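# Assemble pet carrier: lid on, door fitted and closed

## Task

Set the carrier's upper shell onto its lower shell, fit the door into place and close it, and finish with the whole carrier standing right side up.

## Robot and tools

Robot: two 6-joint arms, left_arm and right_arm, each with a two-finger parallel gripper. Base roots sit at left_arm (+0.033, +0.239, 0) m and right_arm (-0.003, -0.248, 0) m in the scene frame, each yawed a degree or so. A two-camera stand is fixed to the floor behind the arms. Loose objects may occasionally get a brief outside shove.

Frames: the scene frame has its origin at table-top height, midway between the nominal bases; +x points out over the table, +z up, and left_arm is on the +y side (arm names do not match image sides). Every hand pose, target, velocity and offset for an arm is expressed in that arm's own base frame; the table and fixed cameras use the scene frame. A gripper's fingers point along its +z and open and close along its y. end_effector_position is the point between the pads, about 1 cm short of the fingertips.

execute_actions(actions, cameras): actions is a list of actions; each action is a table of up to 15 rows, one row per 1/30 s control step, and a short table repeats its final row until 15 steps are done. Each row is 14 numbers, all in [-1, 1], always for both arms: left dx, dy, dz, rx, ry, rz, opening, then right dx, dy, dz, rx, ry, rz, opening. The six pose numbers are offsets, not poses: they count from that arm's Hand target at the start of the action (every row from that same start, not from the prior row), along the arm's base axes, rotating about the Hand target position. Scale: 1.0 = 0.6 m or 180 degrees; rx, ry, rz form one rotation vector. Repeating an offset in a new action moves the arm further. Translation vectors longer than 1.0 are shortened. opening is absolute: +1 fully open (0.093 m), -1 closed. Sending all six pose numbers as 0 re-commands the current Hand target; a 0 opening is a real command, so to keep a gripper unchanged send its present opening again. cameras: list of names, ["all"], or []; omitted means all images only when actions is empty. Unknown names invalidate the call.

move(target, speed, blend, opening_speed, grip_force, blocking, cameras): target is one 14-number row (same layout, scale and offset meaning as above) or a list of up to 15 such rows; every row counts from the Hand targets at the move's start, not from the preceding row. Paths are straight, do not avoid obstacles or the other arm, and finish together, capped at 10 s total. speed: m/s, 0.002 to 2.9, default 0.25 (turning up to twice that in rad/s); one value or one per target. blend: metres of corner rounding per target; 0 (default) stops at each. opening_speed: opening change per second on the -1..+1 scale, at least 0.2. grip_force: newtons per pad, 10 to 50, one value or one per arm; it persists, and low values close slowly. blocking=false returns after about 0.5 s while the move continues. The result adds a move: line with the ending (done, off_target, moving, held, fault) and limits such as limits=paced (pose clipped) or limits=held (steps withheld). Faster moves strike harder, and aiming further past a contact pushes harder. Avoid paths passing close to an arm's own base; route around it.

wait(seconds 0 to 10) lets the scene run holding the last commands. stop brakes a running move. zoom_image(camera, region [x0, y0, x1, y1] in pixels, at most 504 by 504) enlarges part of a camera's newest image. read_manual returns licence texts only. finished_scene(scene: the current scene number) ends the scene permanently; the carrier must stay assembled without the robot.

Cameras (all 672x504): cam_head_left, cam_head_right, cam_high, cam_low, cam_left_wrist, cam_right_wrist.

Results: end_effector_position (m) and end_effector_quat_wxyz per arm in its base frame, possibly off by a few cm; Hand target (the last commanded pose after clipping, the base for next offsets); Tool commands; grip_measured; Joint positions (ending with gripper opening in m); Joint velocities (omitted or marked within noise when still); joint torques (include arm weight, offsets and noise; joints 1 to 3 wrap at ±28 N m); motor temperatures; step readings of positions for action calls.

Motion quirks: per step, commanded orientation is limited to 40 degrees from the measured one. Friction and gravity often leave the gripper short, low or tilted, especially at long reach; small moves may not happen or go sideways. Check pose after each move, correct tilt, and send any remaining gap as a new offset. A blocked arm keeps pushing until commanded back past its gripper.

Gripping: grip_measured is +1 open, -1 closed; pads meet near -0.94, and each mm of object width adds about 0.0208; the reading may sit up to 0.02 high. For firm grip on a rigid flat part, command at least 0.24 below the width reading; slightly below grips lightly. Keep sending that number to hold; send well above the width reading to release. Pads squeeze about 50 to 65 N.

Avoid: anything falling off the table or being left off it (fails the task); dropping parts, releasing moving parts, slams, hard pushes, or hitting heavy or fixed things; collisions between the arms, including one gripper closing on the other's fingers (the clearance check does not stop gripper-to-gripper contact); strain on wrist camera cables; arm stops. Watch motor heat from holding loads, stretched poses or pushing at unreachable targets: MOTOR HOT appears at 75 °C, at 90 °C the arm folds and idles, at 100 °C it collapses.

Each tool is called after "Emit:" as name(argument=value, ...), one argument or row to a line, values as JSON.

## Session

Emit:
execute_actions(
  actions=[],
)

Scene clock: 0.00 s.
left_arm: end_effector_position=(+0.3733, -0.0623, +0.2714) grip_measured=+1.000 end_effector_quat_wxyz=(+0.642, -0.110, +0.680, -0.336) | right_arm: end_effector_position=(+0.3264, -0.0181, +0.3095) grip_measured=+1.000 end_effector_quat_wxyz=(+0.682, +0.225, +0.668, +0.193)
Joint positions: left_arm=[-0.042 1.121 0.507 0.666 0.279 -0.658 0.093] | right_arm=[-0.061 0.781 0.576 0.21 -0.011 0.601 0.093]
Joint velocities: within noise
Joint torques (N m): no reading
Motor temperatures (°C): left_arm=[29 43 37 45 31 28 30] | right_arm=[27 40 42 34 28 30 27]
Heat: left arm: 45 °C; right arm: 42 °C.
Hand target: left_arm +0.3735, -0.0623, +0.2820; +0.651, -0.106, +0.671, -0.338 | right_arm +0.3262, -0.0180, +0.3123; +0.684, +0.225, +0.667, +0.193
Tool commands: left_gripper/opening=+1.0 right_gripper/opening=+1.0

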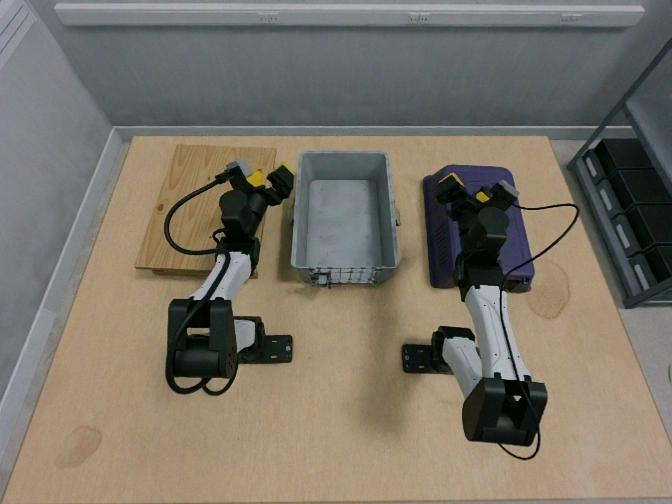

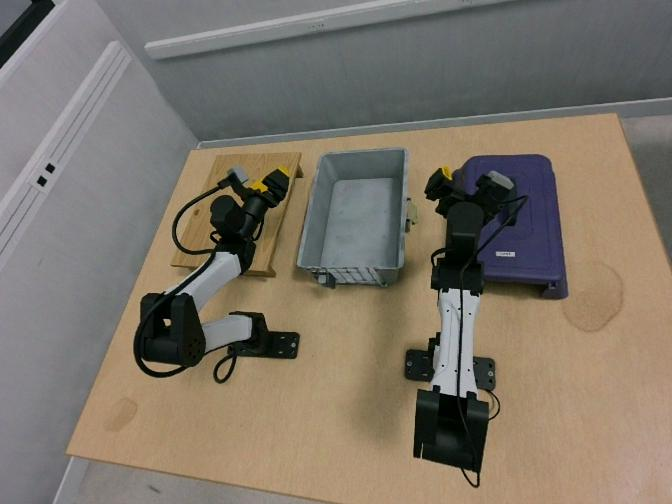

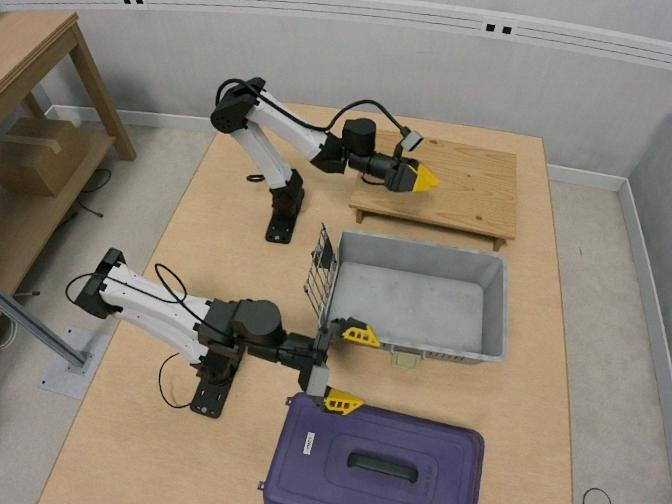

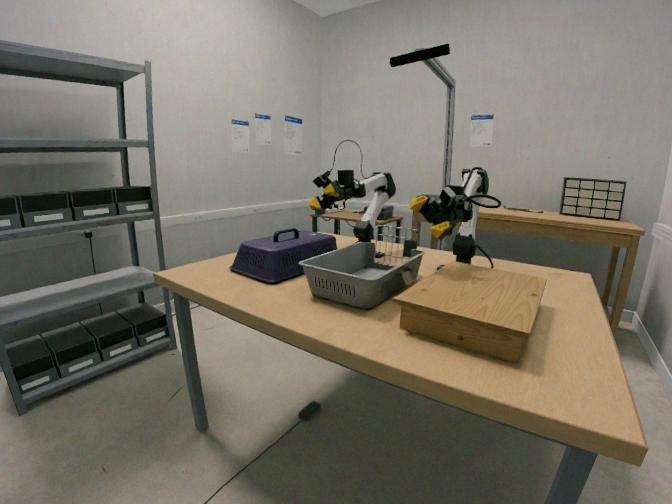

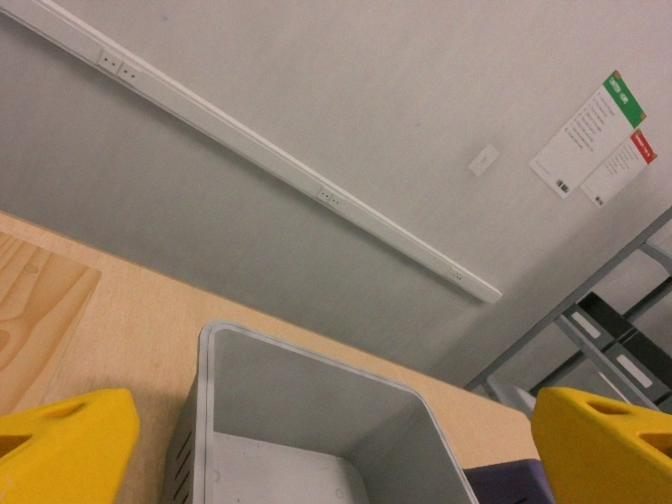

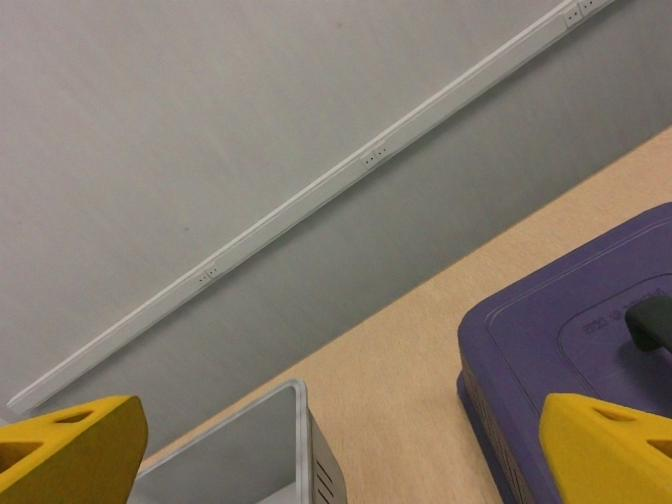

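Emit:
zoom_image(
  camera="cam_high",
  region=[240, 180, 540, 400],
)

Emit:
zoom_image(
  camera="cam_head_left",
  region=[260, 130, 560, 330],
)

Emit:
zoom_image(
  camera="cam_low",
  region=[200, 170, 560, 370],
)

Emit:
zoom_image(
  camera="cam_high",
  region=[240, 380, 500, 504],
)

Emit:
zoom_image(
  camera="cam_head_right",
  region=[280, 130, 580, 330],
)

Scaled by 1.680 from the camera's 672x504 image, which has a finer 960x720 frame.

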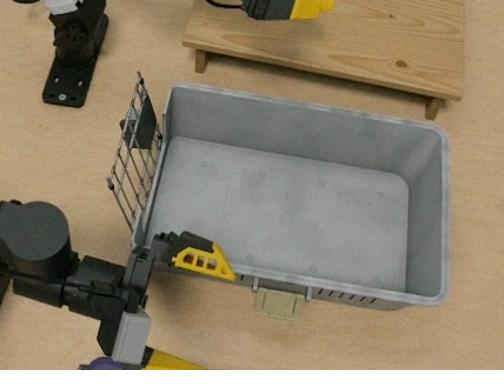

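Scaled by 1.680 from the camera's 672x504 image, which has a finer 960x720 frame.

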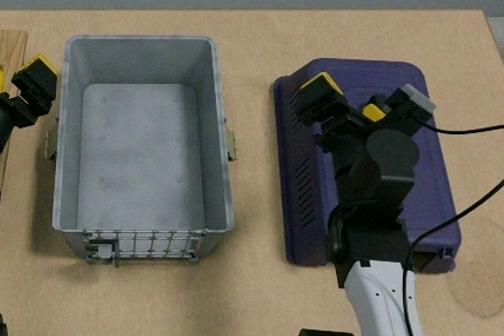

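Scaled by 1.400 from the camera's 672x504 image, which has a finer 960x720 frame.

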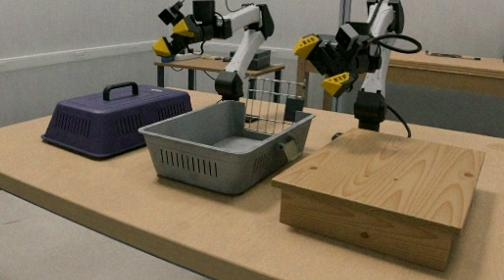

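Scaled by 1.938 from the camera's 672x504 image, which has a finer 960x720 frame.

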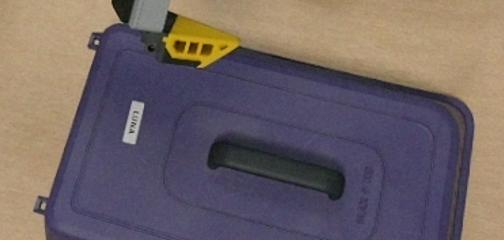

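Scaled by 1.680 from the camera's 672x504 image, which has a finer 960x720 frame.

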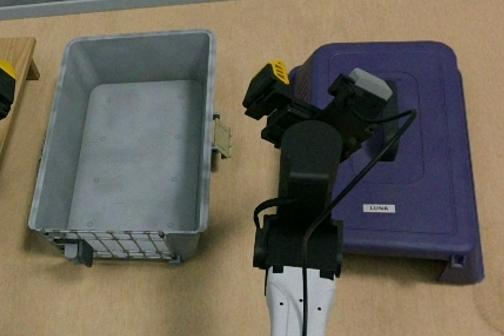

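Emit:
move(
  target=[0,0,0,0,0,0,1,-0.08,-0.23,0.06,-0.139,0.491,0.162,1],
  cameras=["all"],
)

Scene clock: 40.47 s.
left_arm: end_effector_position=(+0.3733, -0.0623, +0.2714) grip_measured=+1.000 end_effector_quat_wxyz=(+0.642, -0.110, +0.680, -0.336) | right_arm: end_effector_position=(+0.2772, -0.1564, +0.3466) grip_measured=+1.000 end_effector_quat_wxyz=(+0.242, +0.009, +0.962, -0.125)
Joint positions: left_arm=[-0.042 1.121 0.507 0.666 0.279 -0.658 0.093] | right_arm=[-0.524 1.534 2.064 -1.549 -0.02 -0.5 0.093]
Joint torques (N m): left_arm=[-0.24 -3.6 10.28 2.58 0.02 0.1] | right_arm=[1.02 -4.79 6.43 1.07 0.06 -0.17]
Motor temperatures (°C): left_arm=[29 42 43 48 30 28 29] | right_arm=[27 38 49 40 27 29 26]
Heat: left arm: 48 °C; right arm: 49 °C.
Hand target: left_arm +0.3735, -0.0623, +0.2820; +0.651, -0.106, +0.671, -0.338 | right_arm +0.2781, -0.1560, +0.3485; +0.000, -0.001, +1.000, +0.000
Off the commanded pose: left_arm 0.011 m, 2 deg | right_arm 0.002 m, 32 deg.
joint sent to its limit (right arm) — joint 4 (wrist pitch), lower limit. The joint targets are off in orientation, not in position.
move: off_target (left_arm, right_arm)

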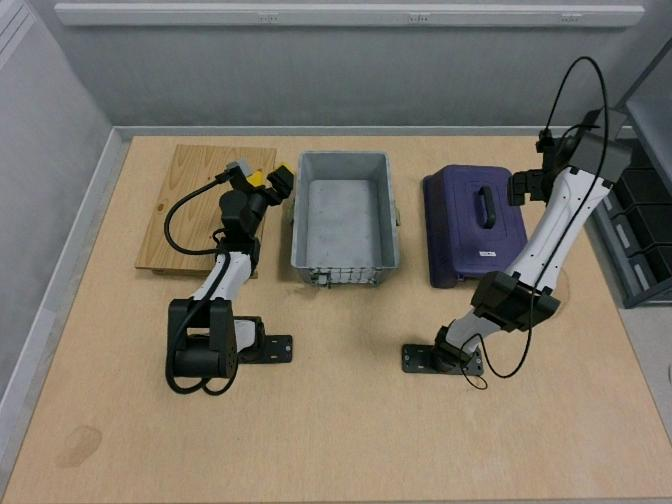

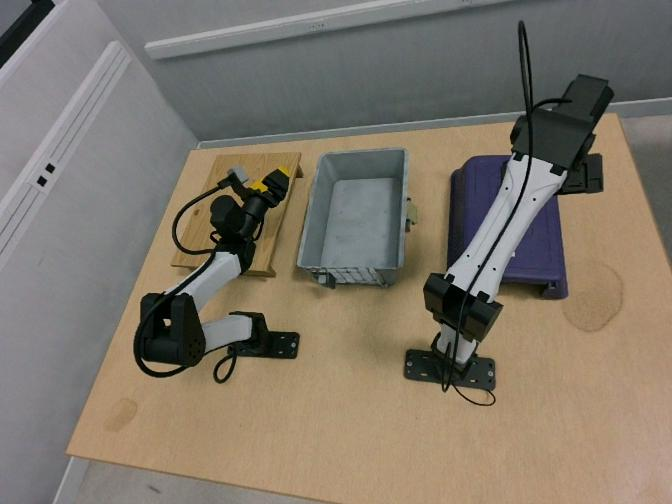

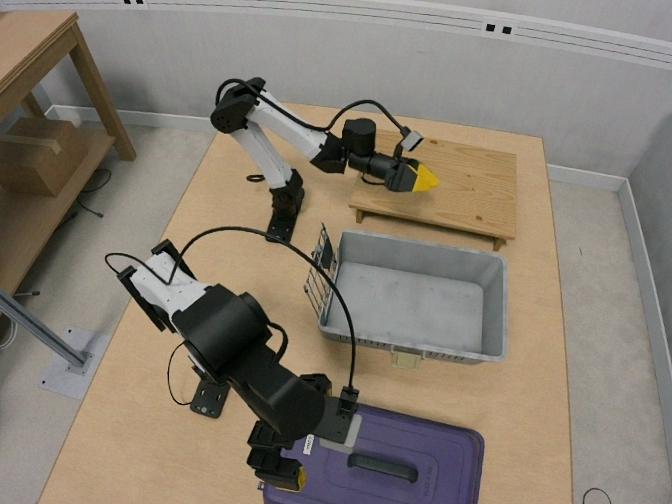

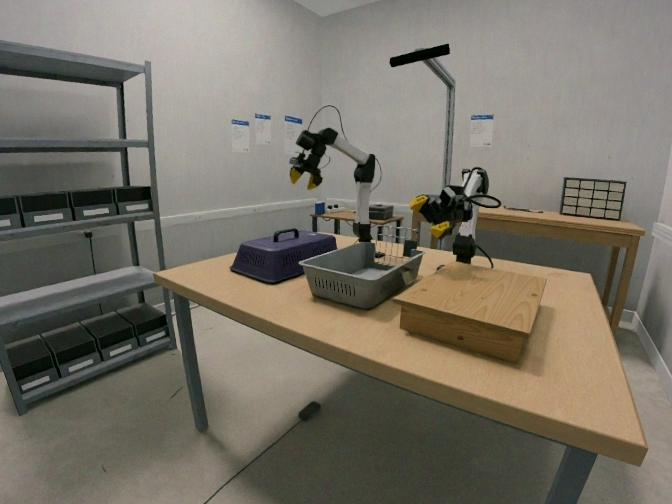

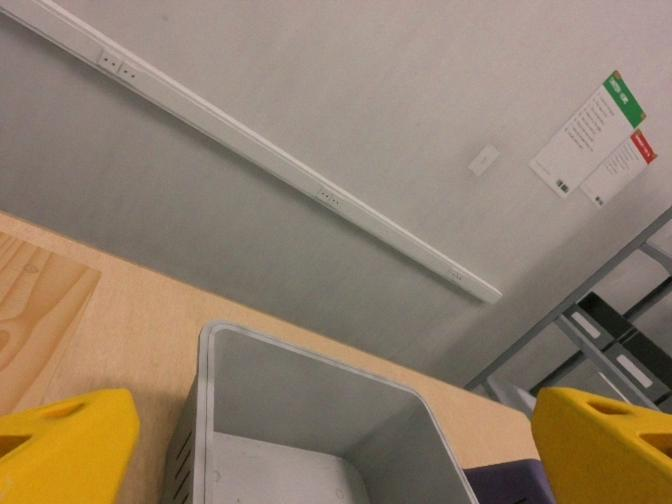

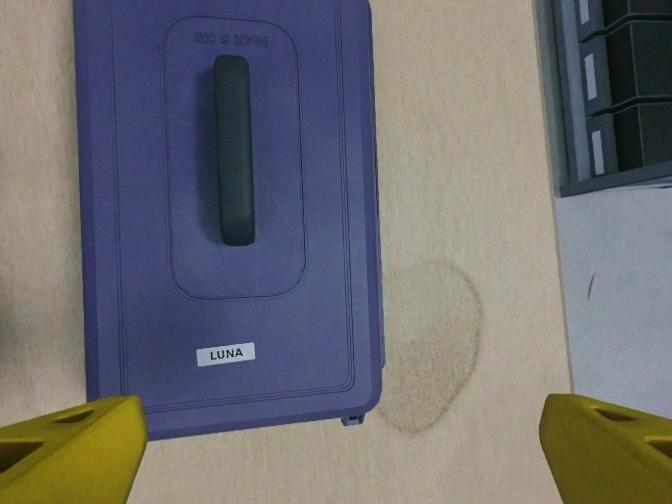

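Emit:
zoom_image(
  camera="cam_high",
  region=[280, 200, 380, 350],
)

Emit:
zoom_image(
  camera="cam_head_left",
  region=[280, 240, 420, 300],
)

Emit:
zoom_image(
  camera="cam_head_right",
  region=[280, 200, 440, 300],
)

Emit:
zoom_image(
  camera="cam_low",
  region=[290, 210, 440, 320],
)

Emit:
zoom_image(
  camera="cam_head_right",
  region=[430, 140, 590, 310],
)

Scaled by 3.360 from the camera's 672x504 image, which has a finer 960x720 frame.

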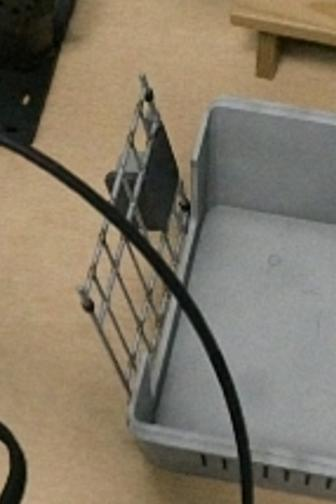

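Scaled by 3.600 from the camera's 672x504 image, which has a finer 960x720 frame.

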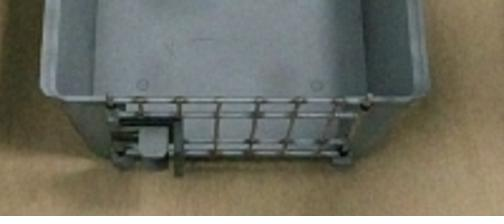

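Scaled by 3.150 from the camera's 672x504 image, which has a finer 960x720 frame.

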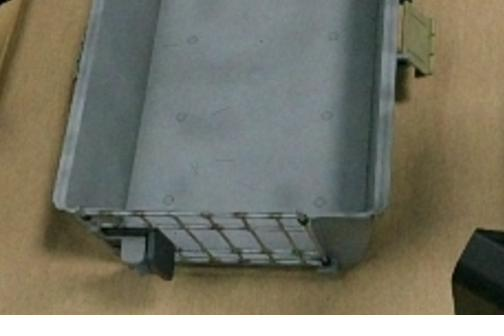

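Scaled by 3.360 from the camera's 672x504 image, which has a finer 960x720 frame.

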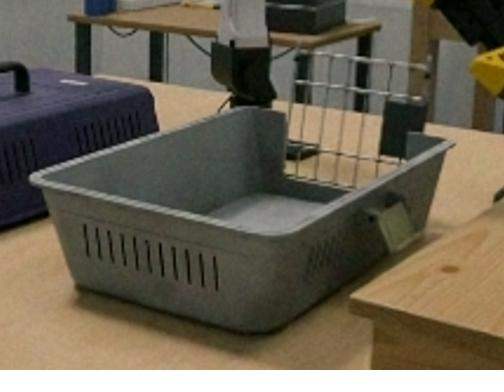

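Scaled by 2.965 from the camera's 672x504 image, which has a finer 960x720 frame.

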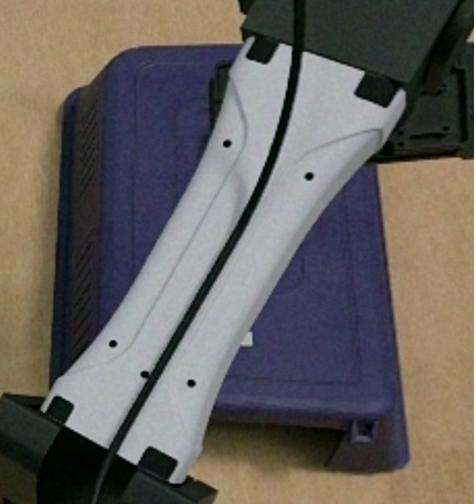

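Emit:
move(
  target=[-0.122,-0.096,0.013,0.242,0.467,-0.076,1,0.167,0.027,-0.117,0,0,0,1],
  cameras=["all"],
)

Scene clock: 110.40 s.
left_arm: end_effector_position=(+0.3060, -0.1218, +0.2805) grip_measured=+1.000 end_effector_quat_wxyz=(+0.151, +0.000, +0.986, -0.068) | right_arm: end_effector_position=(+0.3749, -0.1436, +0.2764) grip_measured=+1.000 end_effector_quat_wxyz=(+0.167, -0.002, +0.983, -0.070)
Joint positions: left_arm=[-0.369 1.631 1.944 -1.552 0.019 -0.372 0.093] | right_arm=[-0.36 1.898 2.243 -1.551 0.013 -0.366 0.093]
Joint torques (N m): left_arm=[-1.13 -8.39 7.15 1.14 -0.15 -0.02] | right_arm=[0.95 -8.53 7.06 0.77 -0.07 -0.05]
Motor temperatures (°C): left_arm=[29 41 46 48 30 27 28] | right_arm=[27 39 48 32 26 29 25]
Heat: left arm: 48 °C; right arm: 48 °C.
Hand target: left_arm +0.3003, -0.1199, +0.2899; +0.000, -0.001, +1.000, -0.001 | right_arm +0.3783, -0.1399, +0.2783; +0.000, -0.001, +1.000, +0.000
Off the commanded pose: left_arm 0.011 m, 19 deg | right_arm 0.005 m, 21 deg.
joint sent to its limit (left arm) — joint 4 (wrist pitch), lower limit. The joint targets are off in orientation, not in position.
joint sent to its limit (right arm) — joint 4 (wrist pitch), lower limit. The joint targets are off in orientation, not in position.
move: off_target (left_arm, right_arm)

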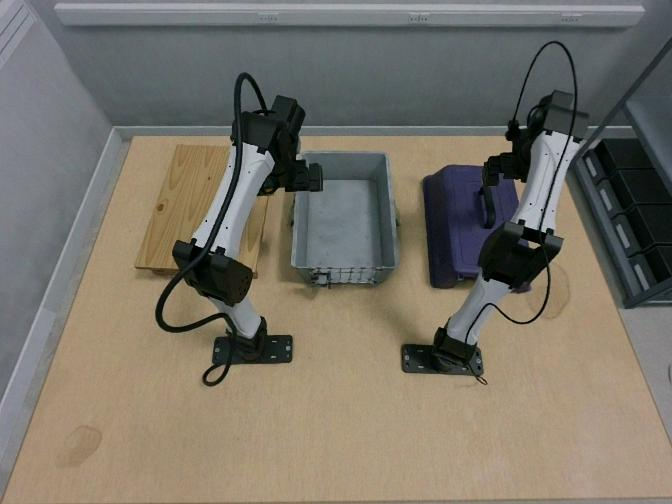

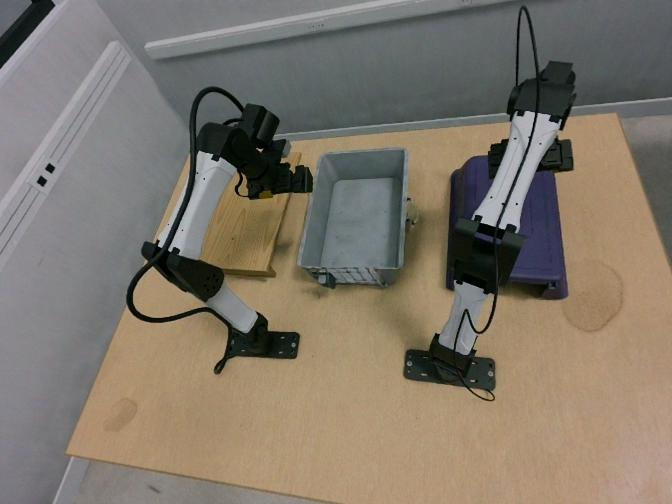

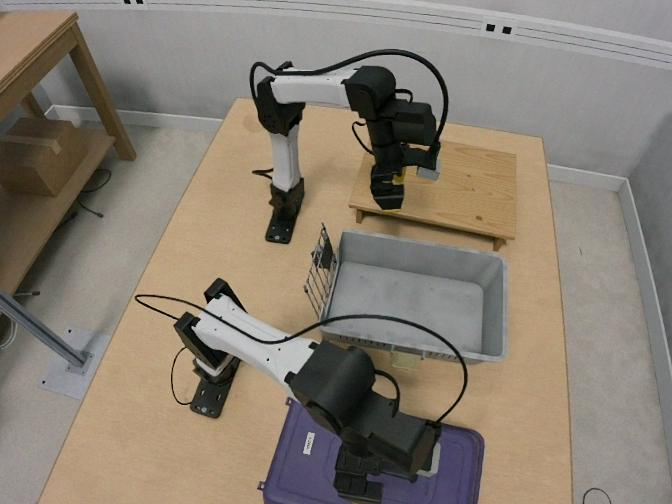

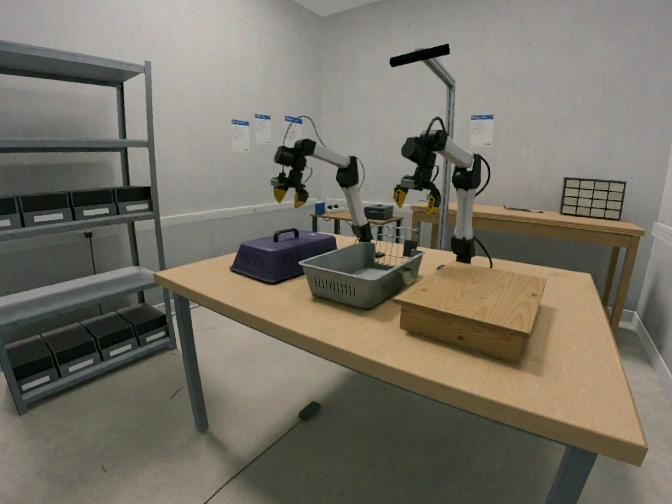

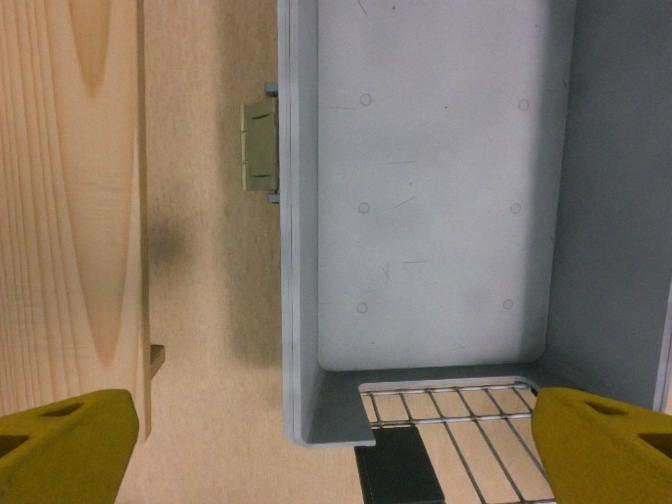

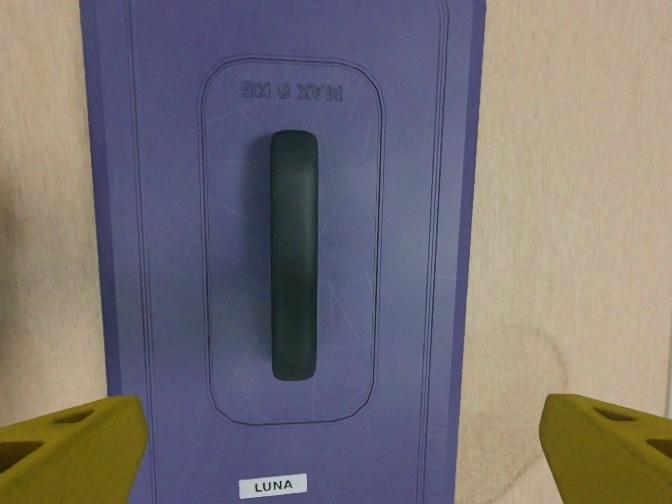

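Emit:
move(
  target=[0.2,-0.12,0.0,0,0,0,1,0,0,0,0,0,0,1],
  cameras=["all"],
)

Scene clock: 120.23 s.
left_arm: end_effector_position=(+0.4185, -0.1889, +0.2822) grip_measured=+1.000 end_effector_quat_wxyz=(+0.206, +0.001, +0.974, -0.098) | right_arm: end_effector_position=(+0.3749, -0.1436, +0.2764) grip_measured=+1.000 end_effector_quat_wxyz=(+0.167, -0.002, +0.983, -0.070)
Joint positions: left_arm=[-0.419 2.115 2.562 -1.558 0.013 -0.42 0.093] | right_arm=[-0.36 1.898 2.243 -1.551 0.013 -0.366 0.093]
Joint torques (N m): left_arm=[-1.11 -9.1 9.59 1.48 -0.13 -0.04] | right_arm=[0.95 -8.54 7.05 0.78 -0.07 0]
Heat: left arm: 47 °C; right arm: 49 °C.
Hand target: left_arm +0.4203, -0.1919, +0.2897; +0.000, -0.001, +1.000, -0.001 | right_arm +0.3783, -0.1399, +0.2783; +0.000, -0.001, +1.000, +0.000
Off the commanded pose: left_arm 0.008 m, 26 deg | right_arm 0.005 m, 21 deg.
joint read past its limit (left arm) — joint 4 (wrist pitch), lower limit.
joint sent to its limit (left arm) — joint 4 (wrist pitch), lower limit. The joint targets are off in orientation, not in position.
joint sent to its limit (right arm) — joint 4 (wrist pitch), lower limit. The joint targets are off in orientation, not in position.
move: off_target (left_arm, right_arm)

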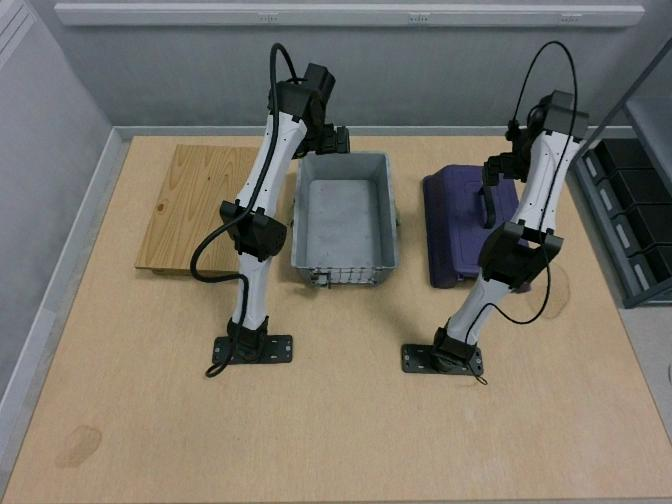

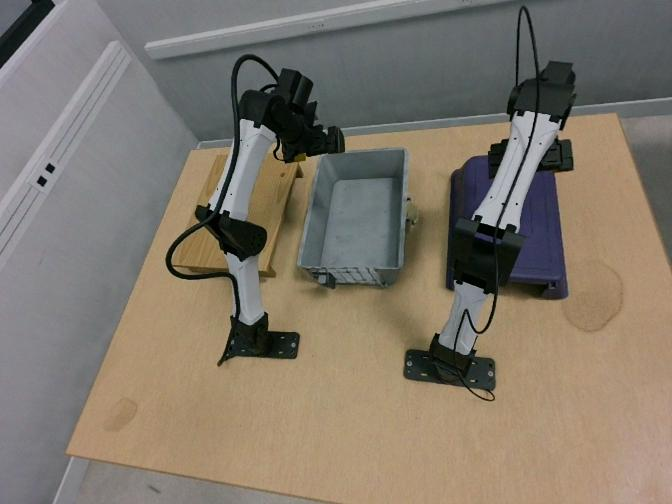

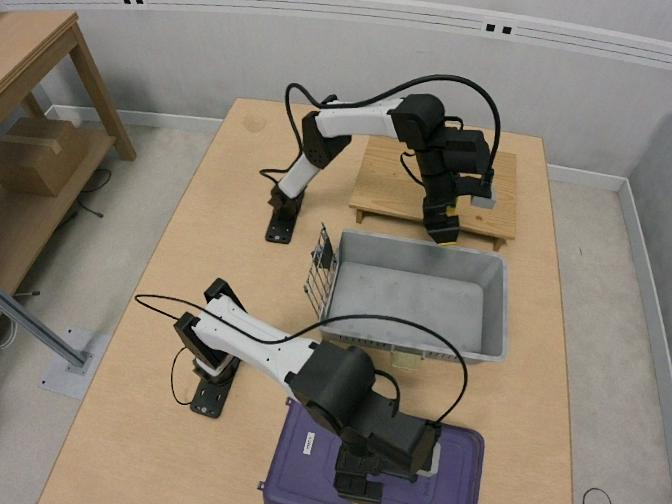

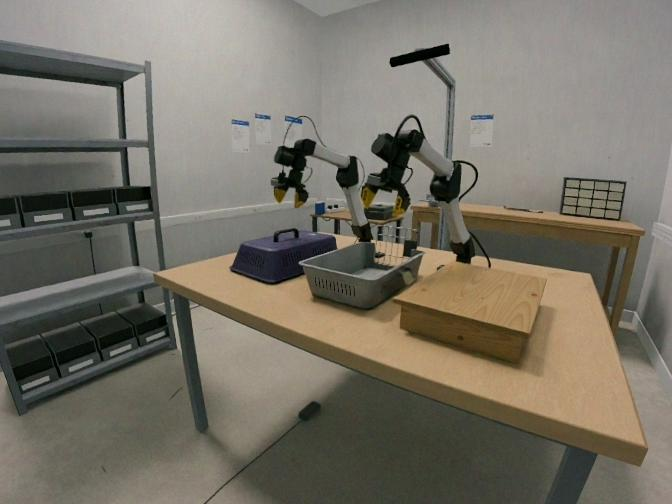

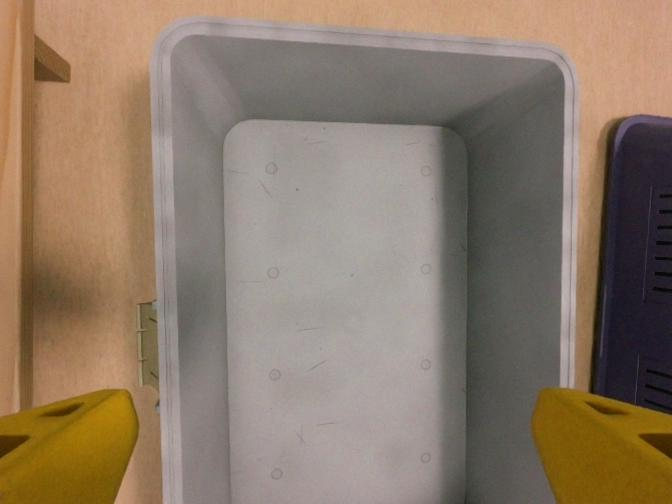

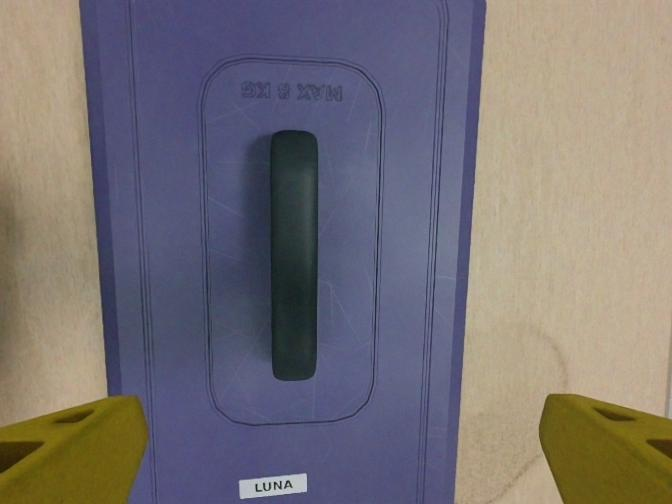

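Emit:
move(
  target=[-0.3,-0.06,0.05,0,0,0,1,0,0,0,0,0,0,1],
  cameras=["cam_left_wrist","cam_high"],
)

Emit:
zoom_image(
  camera="cam_left_wrist",
  region=[100, 0, 604, 504],
)

Scene clock: 140.07 s.
left_arm: end_effector_position=(+0.2443, -0.2284, +0.3157) grip_measured=+1.000 end_effector_quat_wxyz=(+0.166, +0.005, +0.975, -0.145) | right_arm: end_effector_position=(+0.3749, -0.1436, +0.2764) grip_measured=+1.000 end_effector_quat_wxyz=(+0.167, -0.002, +0.983, -0.070)
Joint positions: left_arm=[-0.76 1.622 2.056 -1.562 -0.016 -0.745 0.093] | right_arm=[-0.36 1.898 2.243 -1.551 0.013 -0.366 0.093]
Joint torques (N m): left_arm=[-0.43 -7.08 5.82 1.47 0.07 0.04] | right_arm=[0.94 -8.54 7.06 0.78 -0.07 0]
Heat: left arm: 46 °C; right arm: 50 °C.
Hand target: left_arm +0.2403, -0.2280, +0.3197; +0.000, -0.001, +1.000, -0.001 | right_arm +0.3783, -0.1399, +0.2783; +0.000, -0.001, +1.000, +0.000
Off the commanded pose: left_arm 0.006 m, 25 deg | right_arm 0.005 m, 21 deg.
joint read past its limit (left arm) — joint 4 (wrist pitch), lower limit.
joint sent to its limit (left arm) — joint 4 (wrist pitch), lower limit. The joint targets are off in orientation, not in position.
joint sent to its limit (right arm) — joint 4 (wrist pitch), lower limit. The joint targets are off in orientation, not in position.
move: off_target (left_arm, right_arm)
Images, in order (width x height): cam_high 672x504, cam_left_wrist 672x504.

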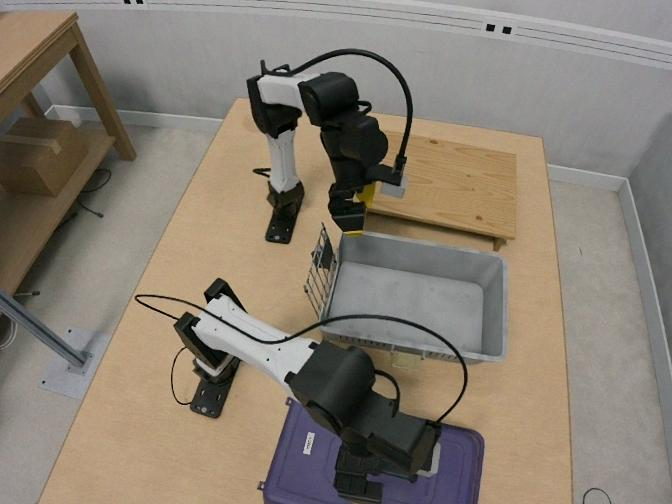

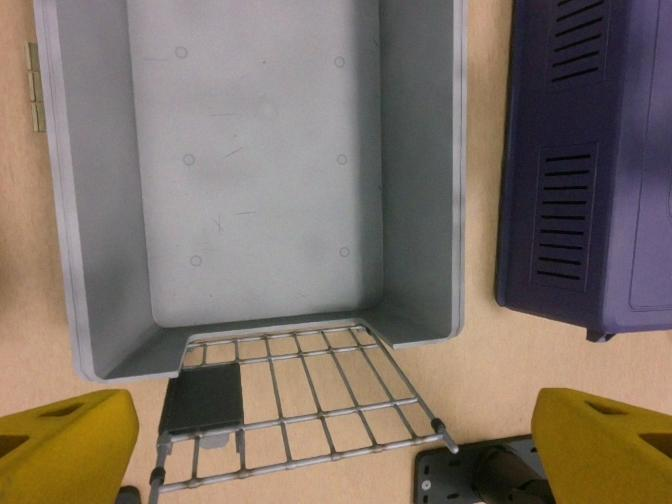

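Scaled by 1.000.

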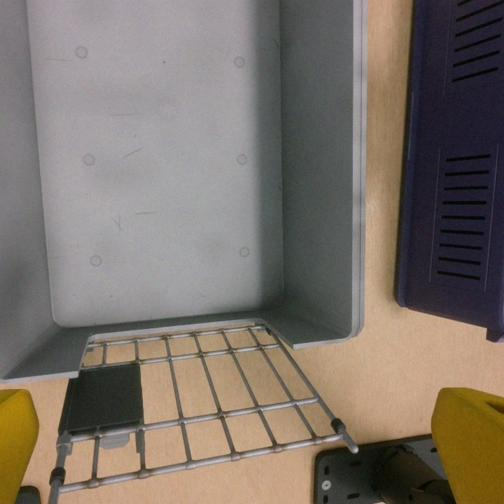

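Emit:
move(
  target=[0,0,0,0,0,0,1,0.035,-0.004,-0.155,0,0,0,1],
  cameras=["all"],
  speed=0.15,
)

Emit:
zoom_image(
  camera="cam_low",
  region=[200, 150, 440, 330],
)

Scene clock: 201.23 s.
left_arm: end_effector_position=(+0.2443, -0.2285, +0.3157) grip_measured=+1.000 end_effector_quat_wxyz=(+0.166, +0.005, +0.975, -0.145) | right_arm: end_effector_position=(+0.3990, -0.1479, +0.1899) grip_measured=+1.000 end_effector_quat_wxyz=(+0.065, -0.001, +0.997, -0.030)
Joint positions: left_arm=[-0.76 1.622 2.056 -1.562 -0.016 -0.746 0.093] | right_arm=[-0.35 2.109 2.233 -1.552 0.012 -0.352 0.093]
Joint torques (N m): left_arm=[-0.42 -7.06 5.86 1.47 0.09 -0.02] | right_arm=[0.99 -10.74 5.08 0.37 -0.09 -0.01]
Motor temperatures (°C): left_arm=[28 43 41 44 29 27 27] | right_arm=[27 45 50 28 25 28 25]
Heat: left arm: 44 °C; right arm: 50 °C.
Hand target: left_arm +0.2403, -0.2280, +0.3191; +0.166, +0.002, +0.974, -0.154 (not the last commanded pose) | right_arm +0.3993, -0.1422, +0.1852; +0.000, +0.000, +1.000, +0.000
Off the commanded pose: left_arm 0.006 m, 25 deg | right_arm 0.007 m, 8 deg.
joint read past its limit (left arm) — joint 4 (wrist pitch), lower limit.
joint sent to its limit (left arm) — joint 4 (wrist pitch), lower limit.
joint sent to its limit (right arm) — joint 4 (wrist pitch), lower limit. The joint targets are off in orientation, not in position.
move: off_target (left_arm, right_arm)

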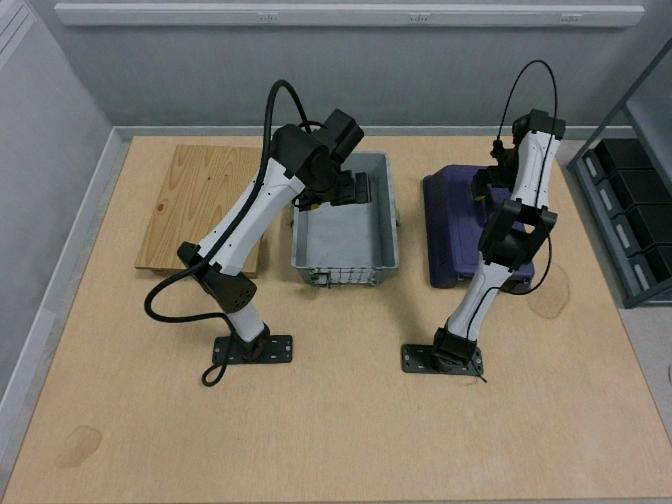

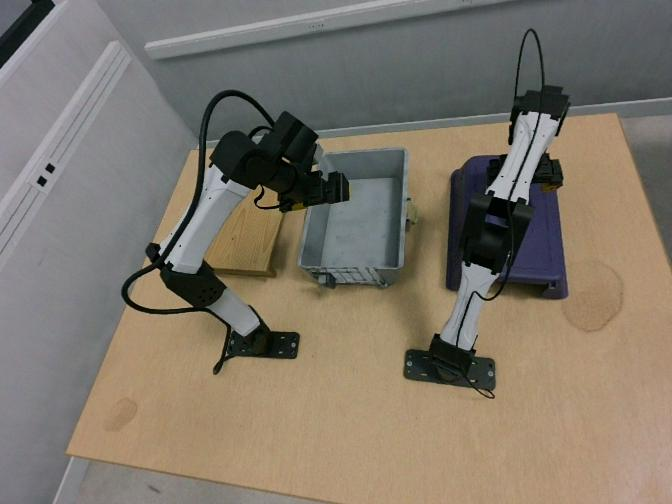

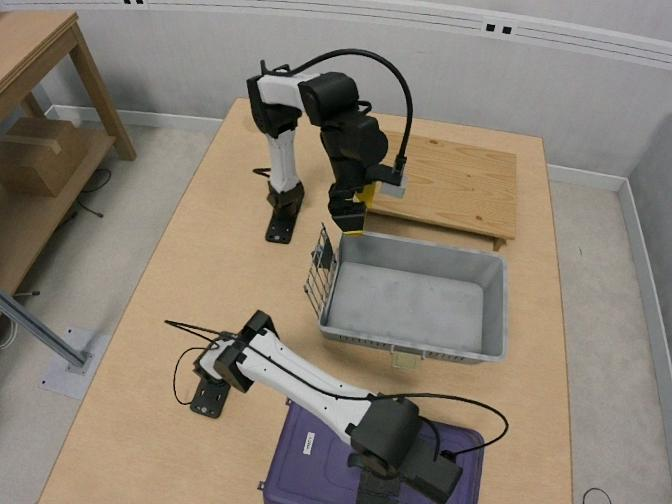

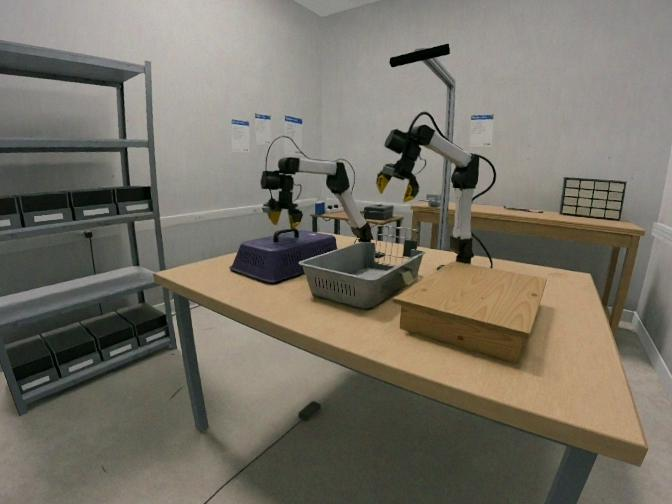

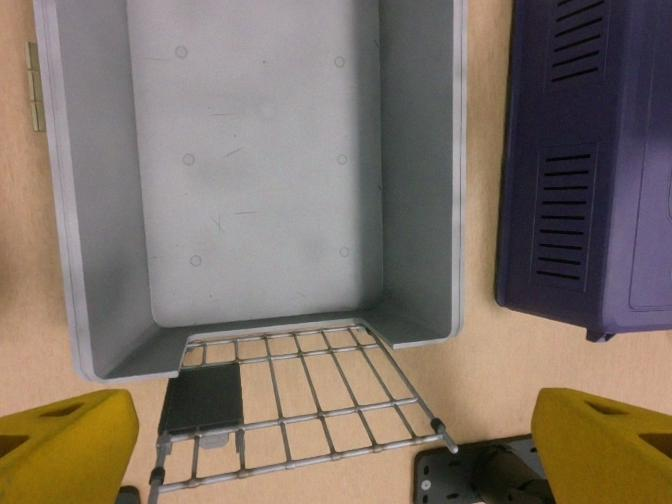

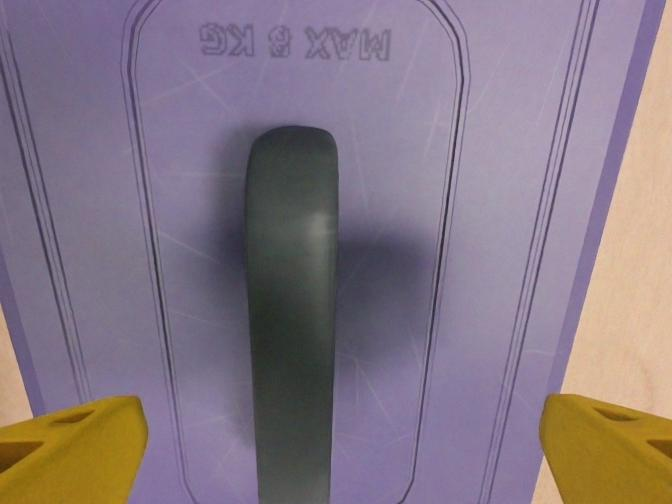

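Scaled by 2.100 from the camera's 672x504 image, which has a finer 960x720 frame.

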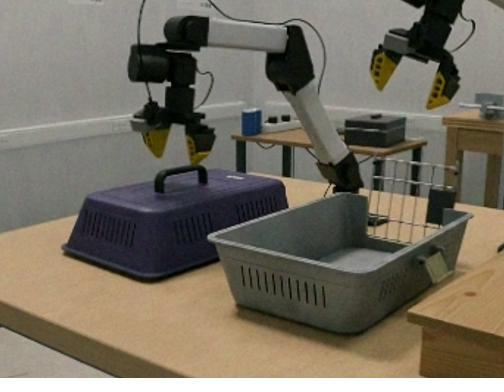

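Emit:
move(
  target=[0,0,0,0,0,0,1,0.0,0.02,-0.068,0,0,0,1],
  cameras=["cam_low","cam_right_wrist","cam_high"],
  speed=0.08,
)

Emit:
zoom_image(
  camera="cam_low",
  region=[220, 190, 340, 290],
)

Scene clock: 215.03 s.
left_arm: end_effector_position=(+0.2443, -0.2285, +0.3157) grip_measured=+1.000 end_effector_quat_wxyz=(+0.166, +0.005, +0.975, -0.145) | right_arm: end_effector_position=(+0.3997, -0.1360, +0.1507) grip_measured=+1.000 end_effector_quat_wxyz=(+0.012, -0.001, +1.000, -0.010)
Joint positions: left_arm=[-0.76 1.622 2.056 -1.562 -0.016 -0.746 0.093] | right_arm=[-0.323 2.179 2.19 -1.553 0.012 -0.325 0.093]
Joint torques (N m): left_arm=[-0.43 -7.06 5.86 1.48 0.09 -0.03] | right_arm=[0.95 -11 4.97 0.17 -0.1 -0.04]
Heat: left arm: 44 °C; right arm: 48 °C.
Hand target: left_arm +0.2403, -0.2280, +0.3191; +0.166, +0.002, +0.974, -0.154 | right_arm +0.3992, -0.1302, +0.1444; +0.000, -0.001, +1.000, +0.000
Off the commanded pose: left_arm 0.005 m, 1 deg | right_arm 0.009 m, 2 deg.
joint read past its limit (left arm) — joint 4 (wrist pitch), lower limit.
joint sent to its limit (left arm) — joint 4 (wrist pitch), lower limit. The joint targets still meet the commanded pose.
joint sent to its limit (right arm) — joint 4 (wrist pitch), lower limit. The joint targets still meet the commanded pose.
move: done
Images, in order (width x height): cam_high 672x504, cam_low 672x504, cam_right_wrist 672x504.

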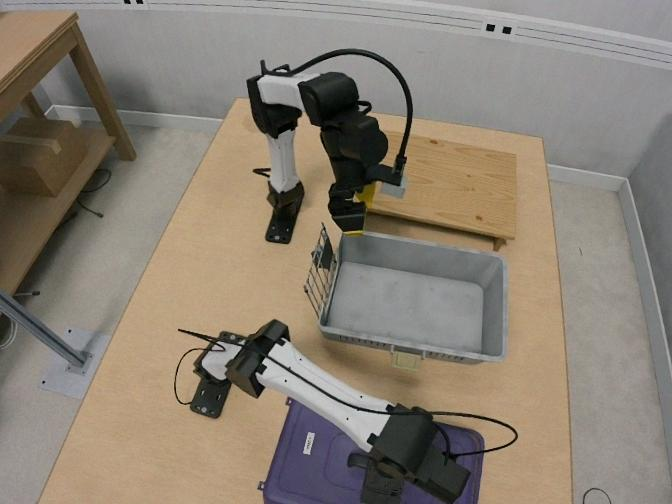

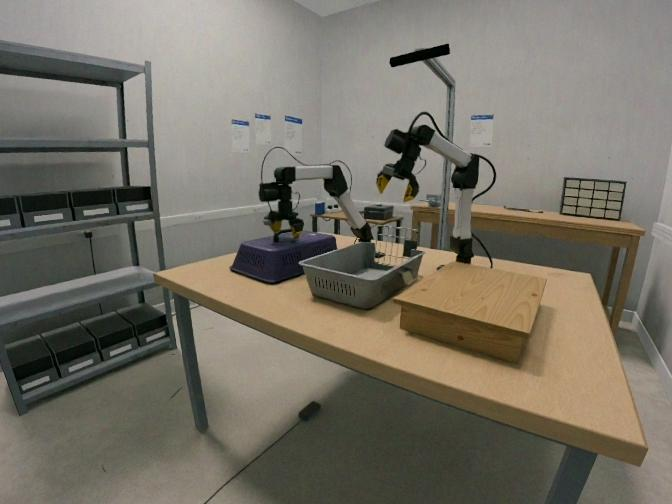

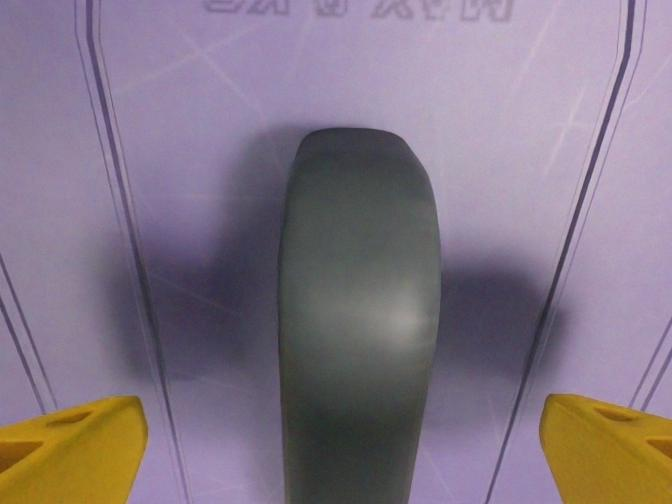

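Scaled by 4.200 from the camera's 672x504 image, which has a finer 960x720 frame.

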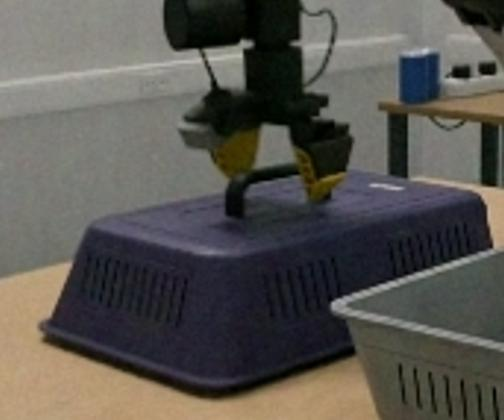

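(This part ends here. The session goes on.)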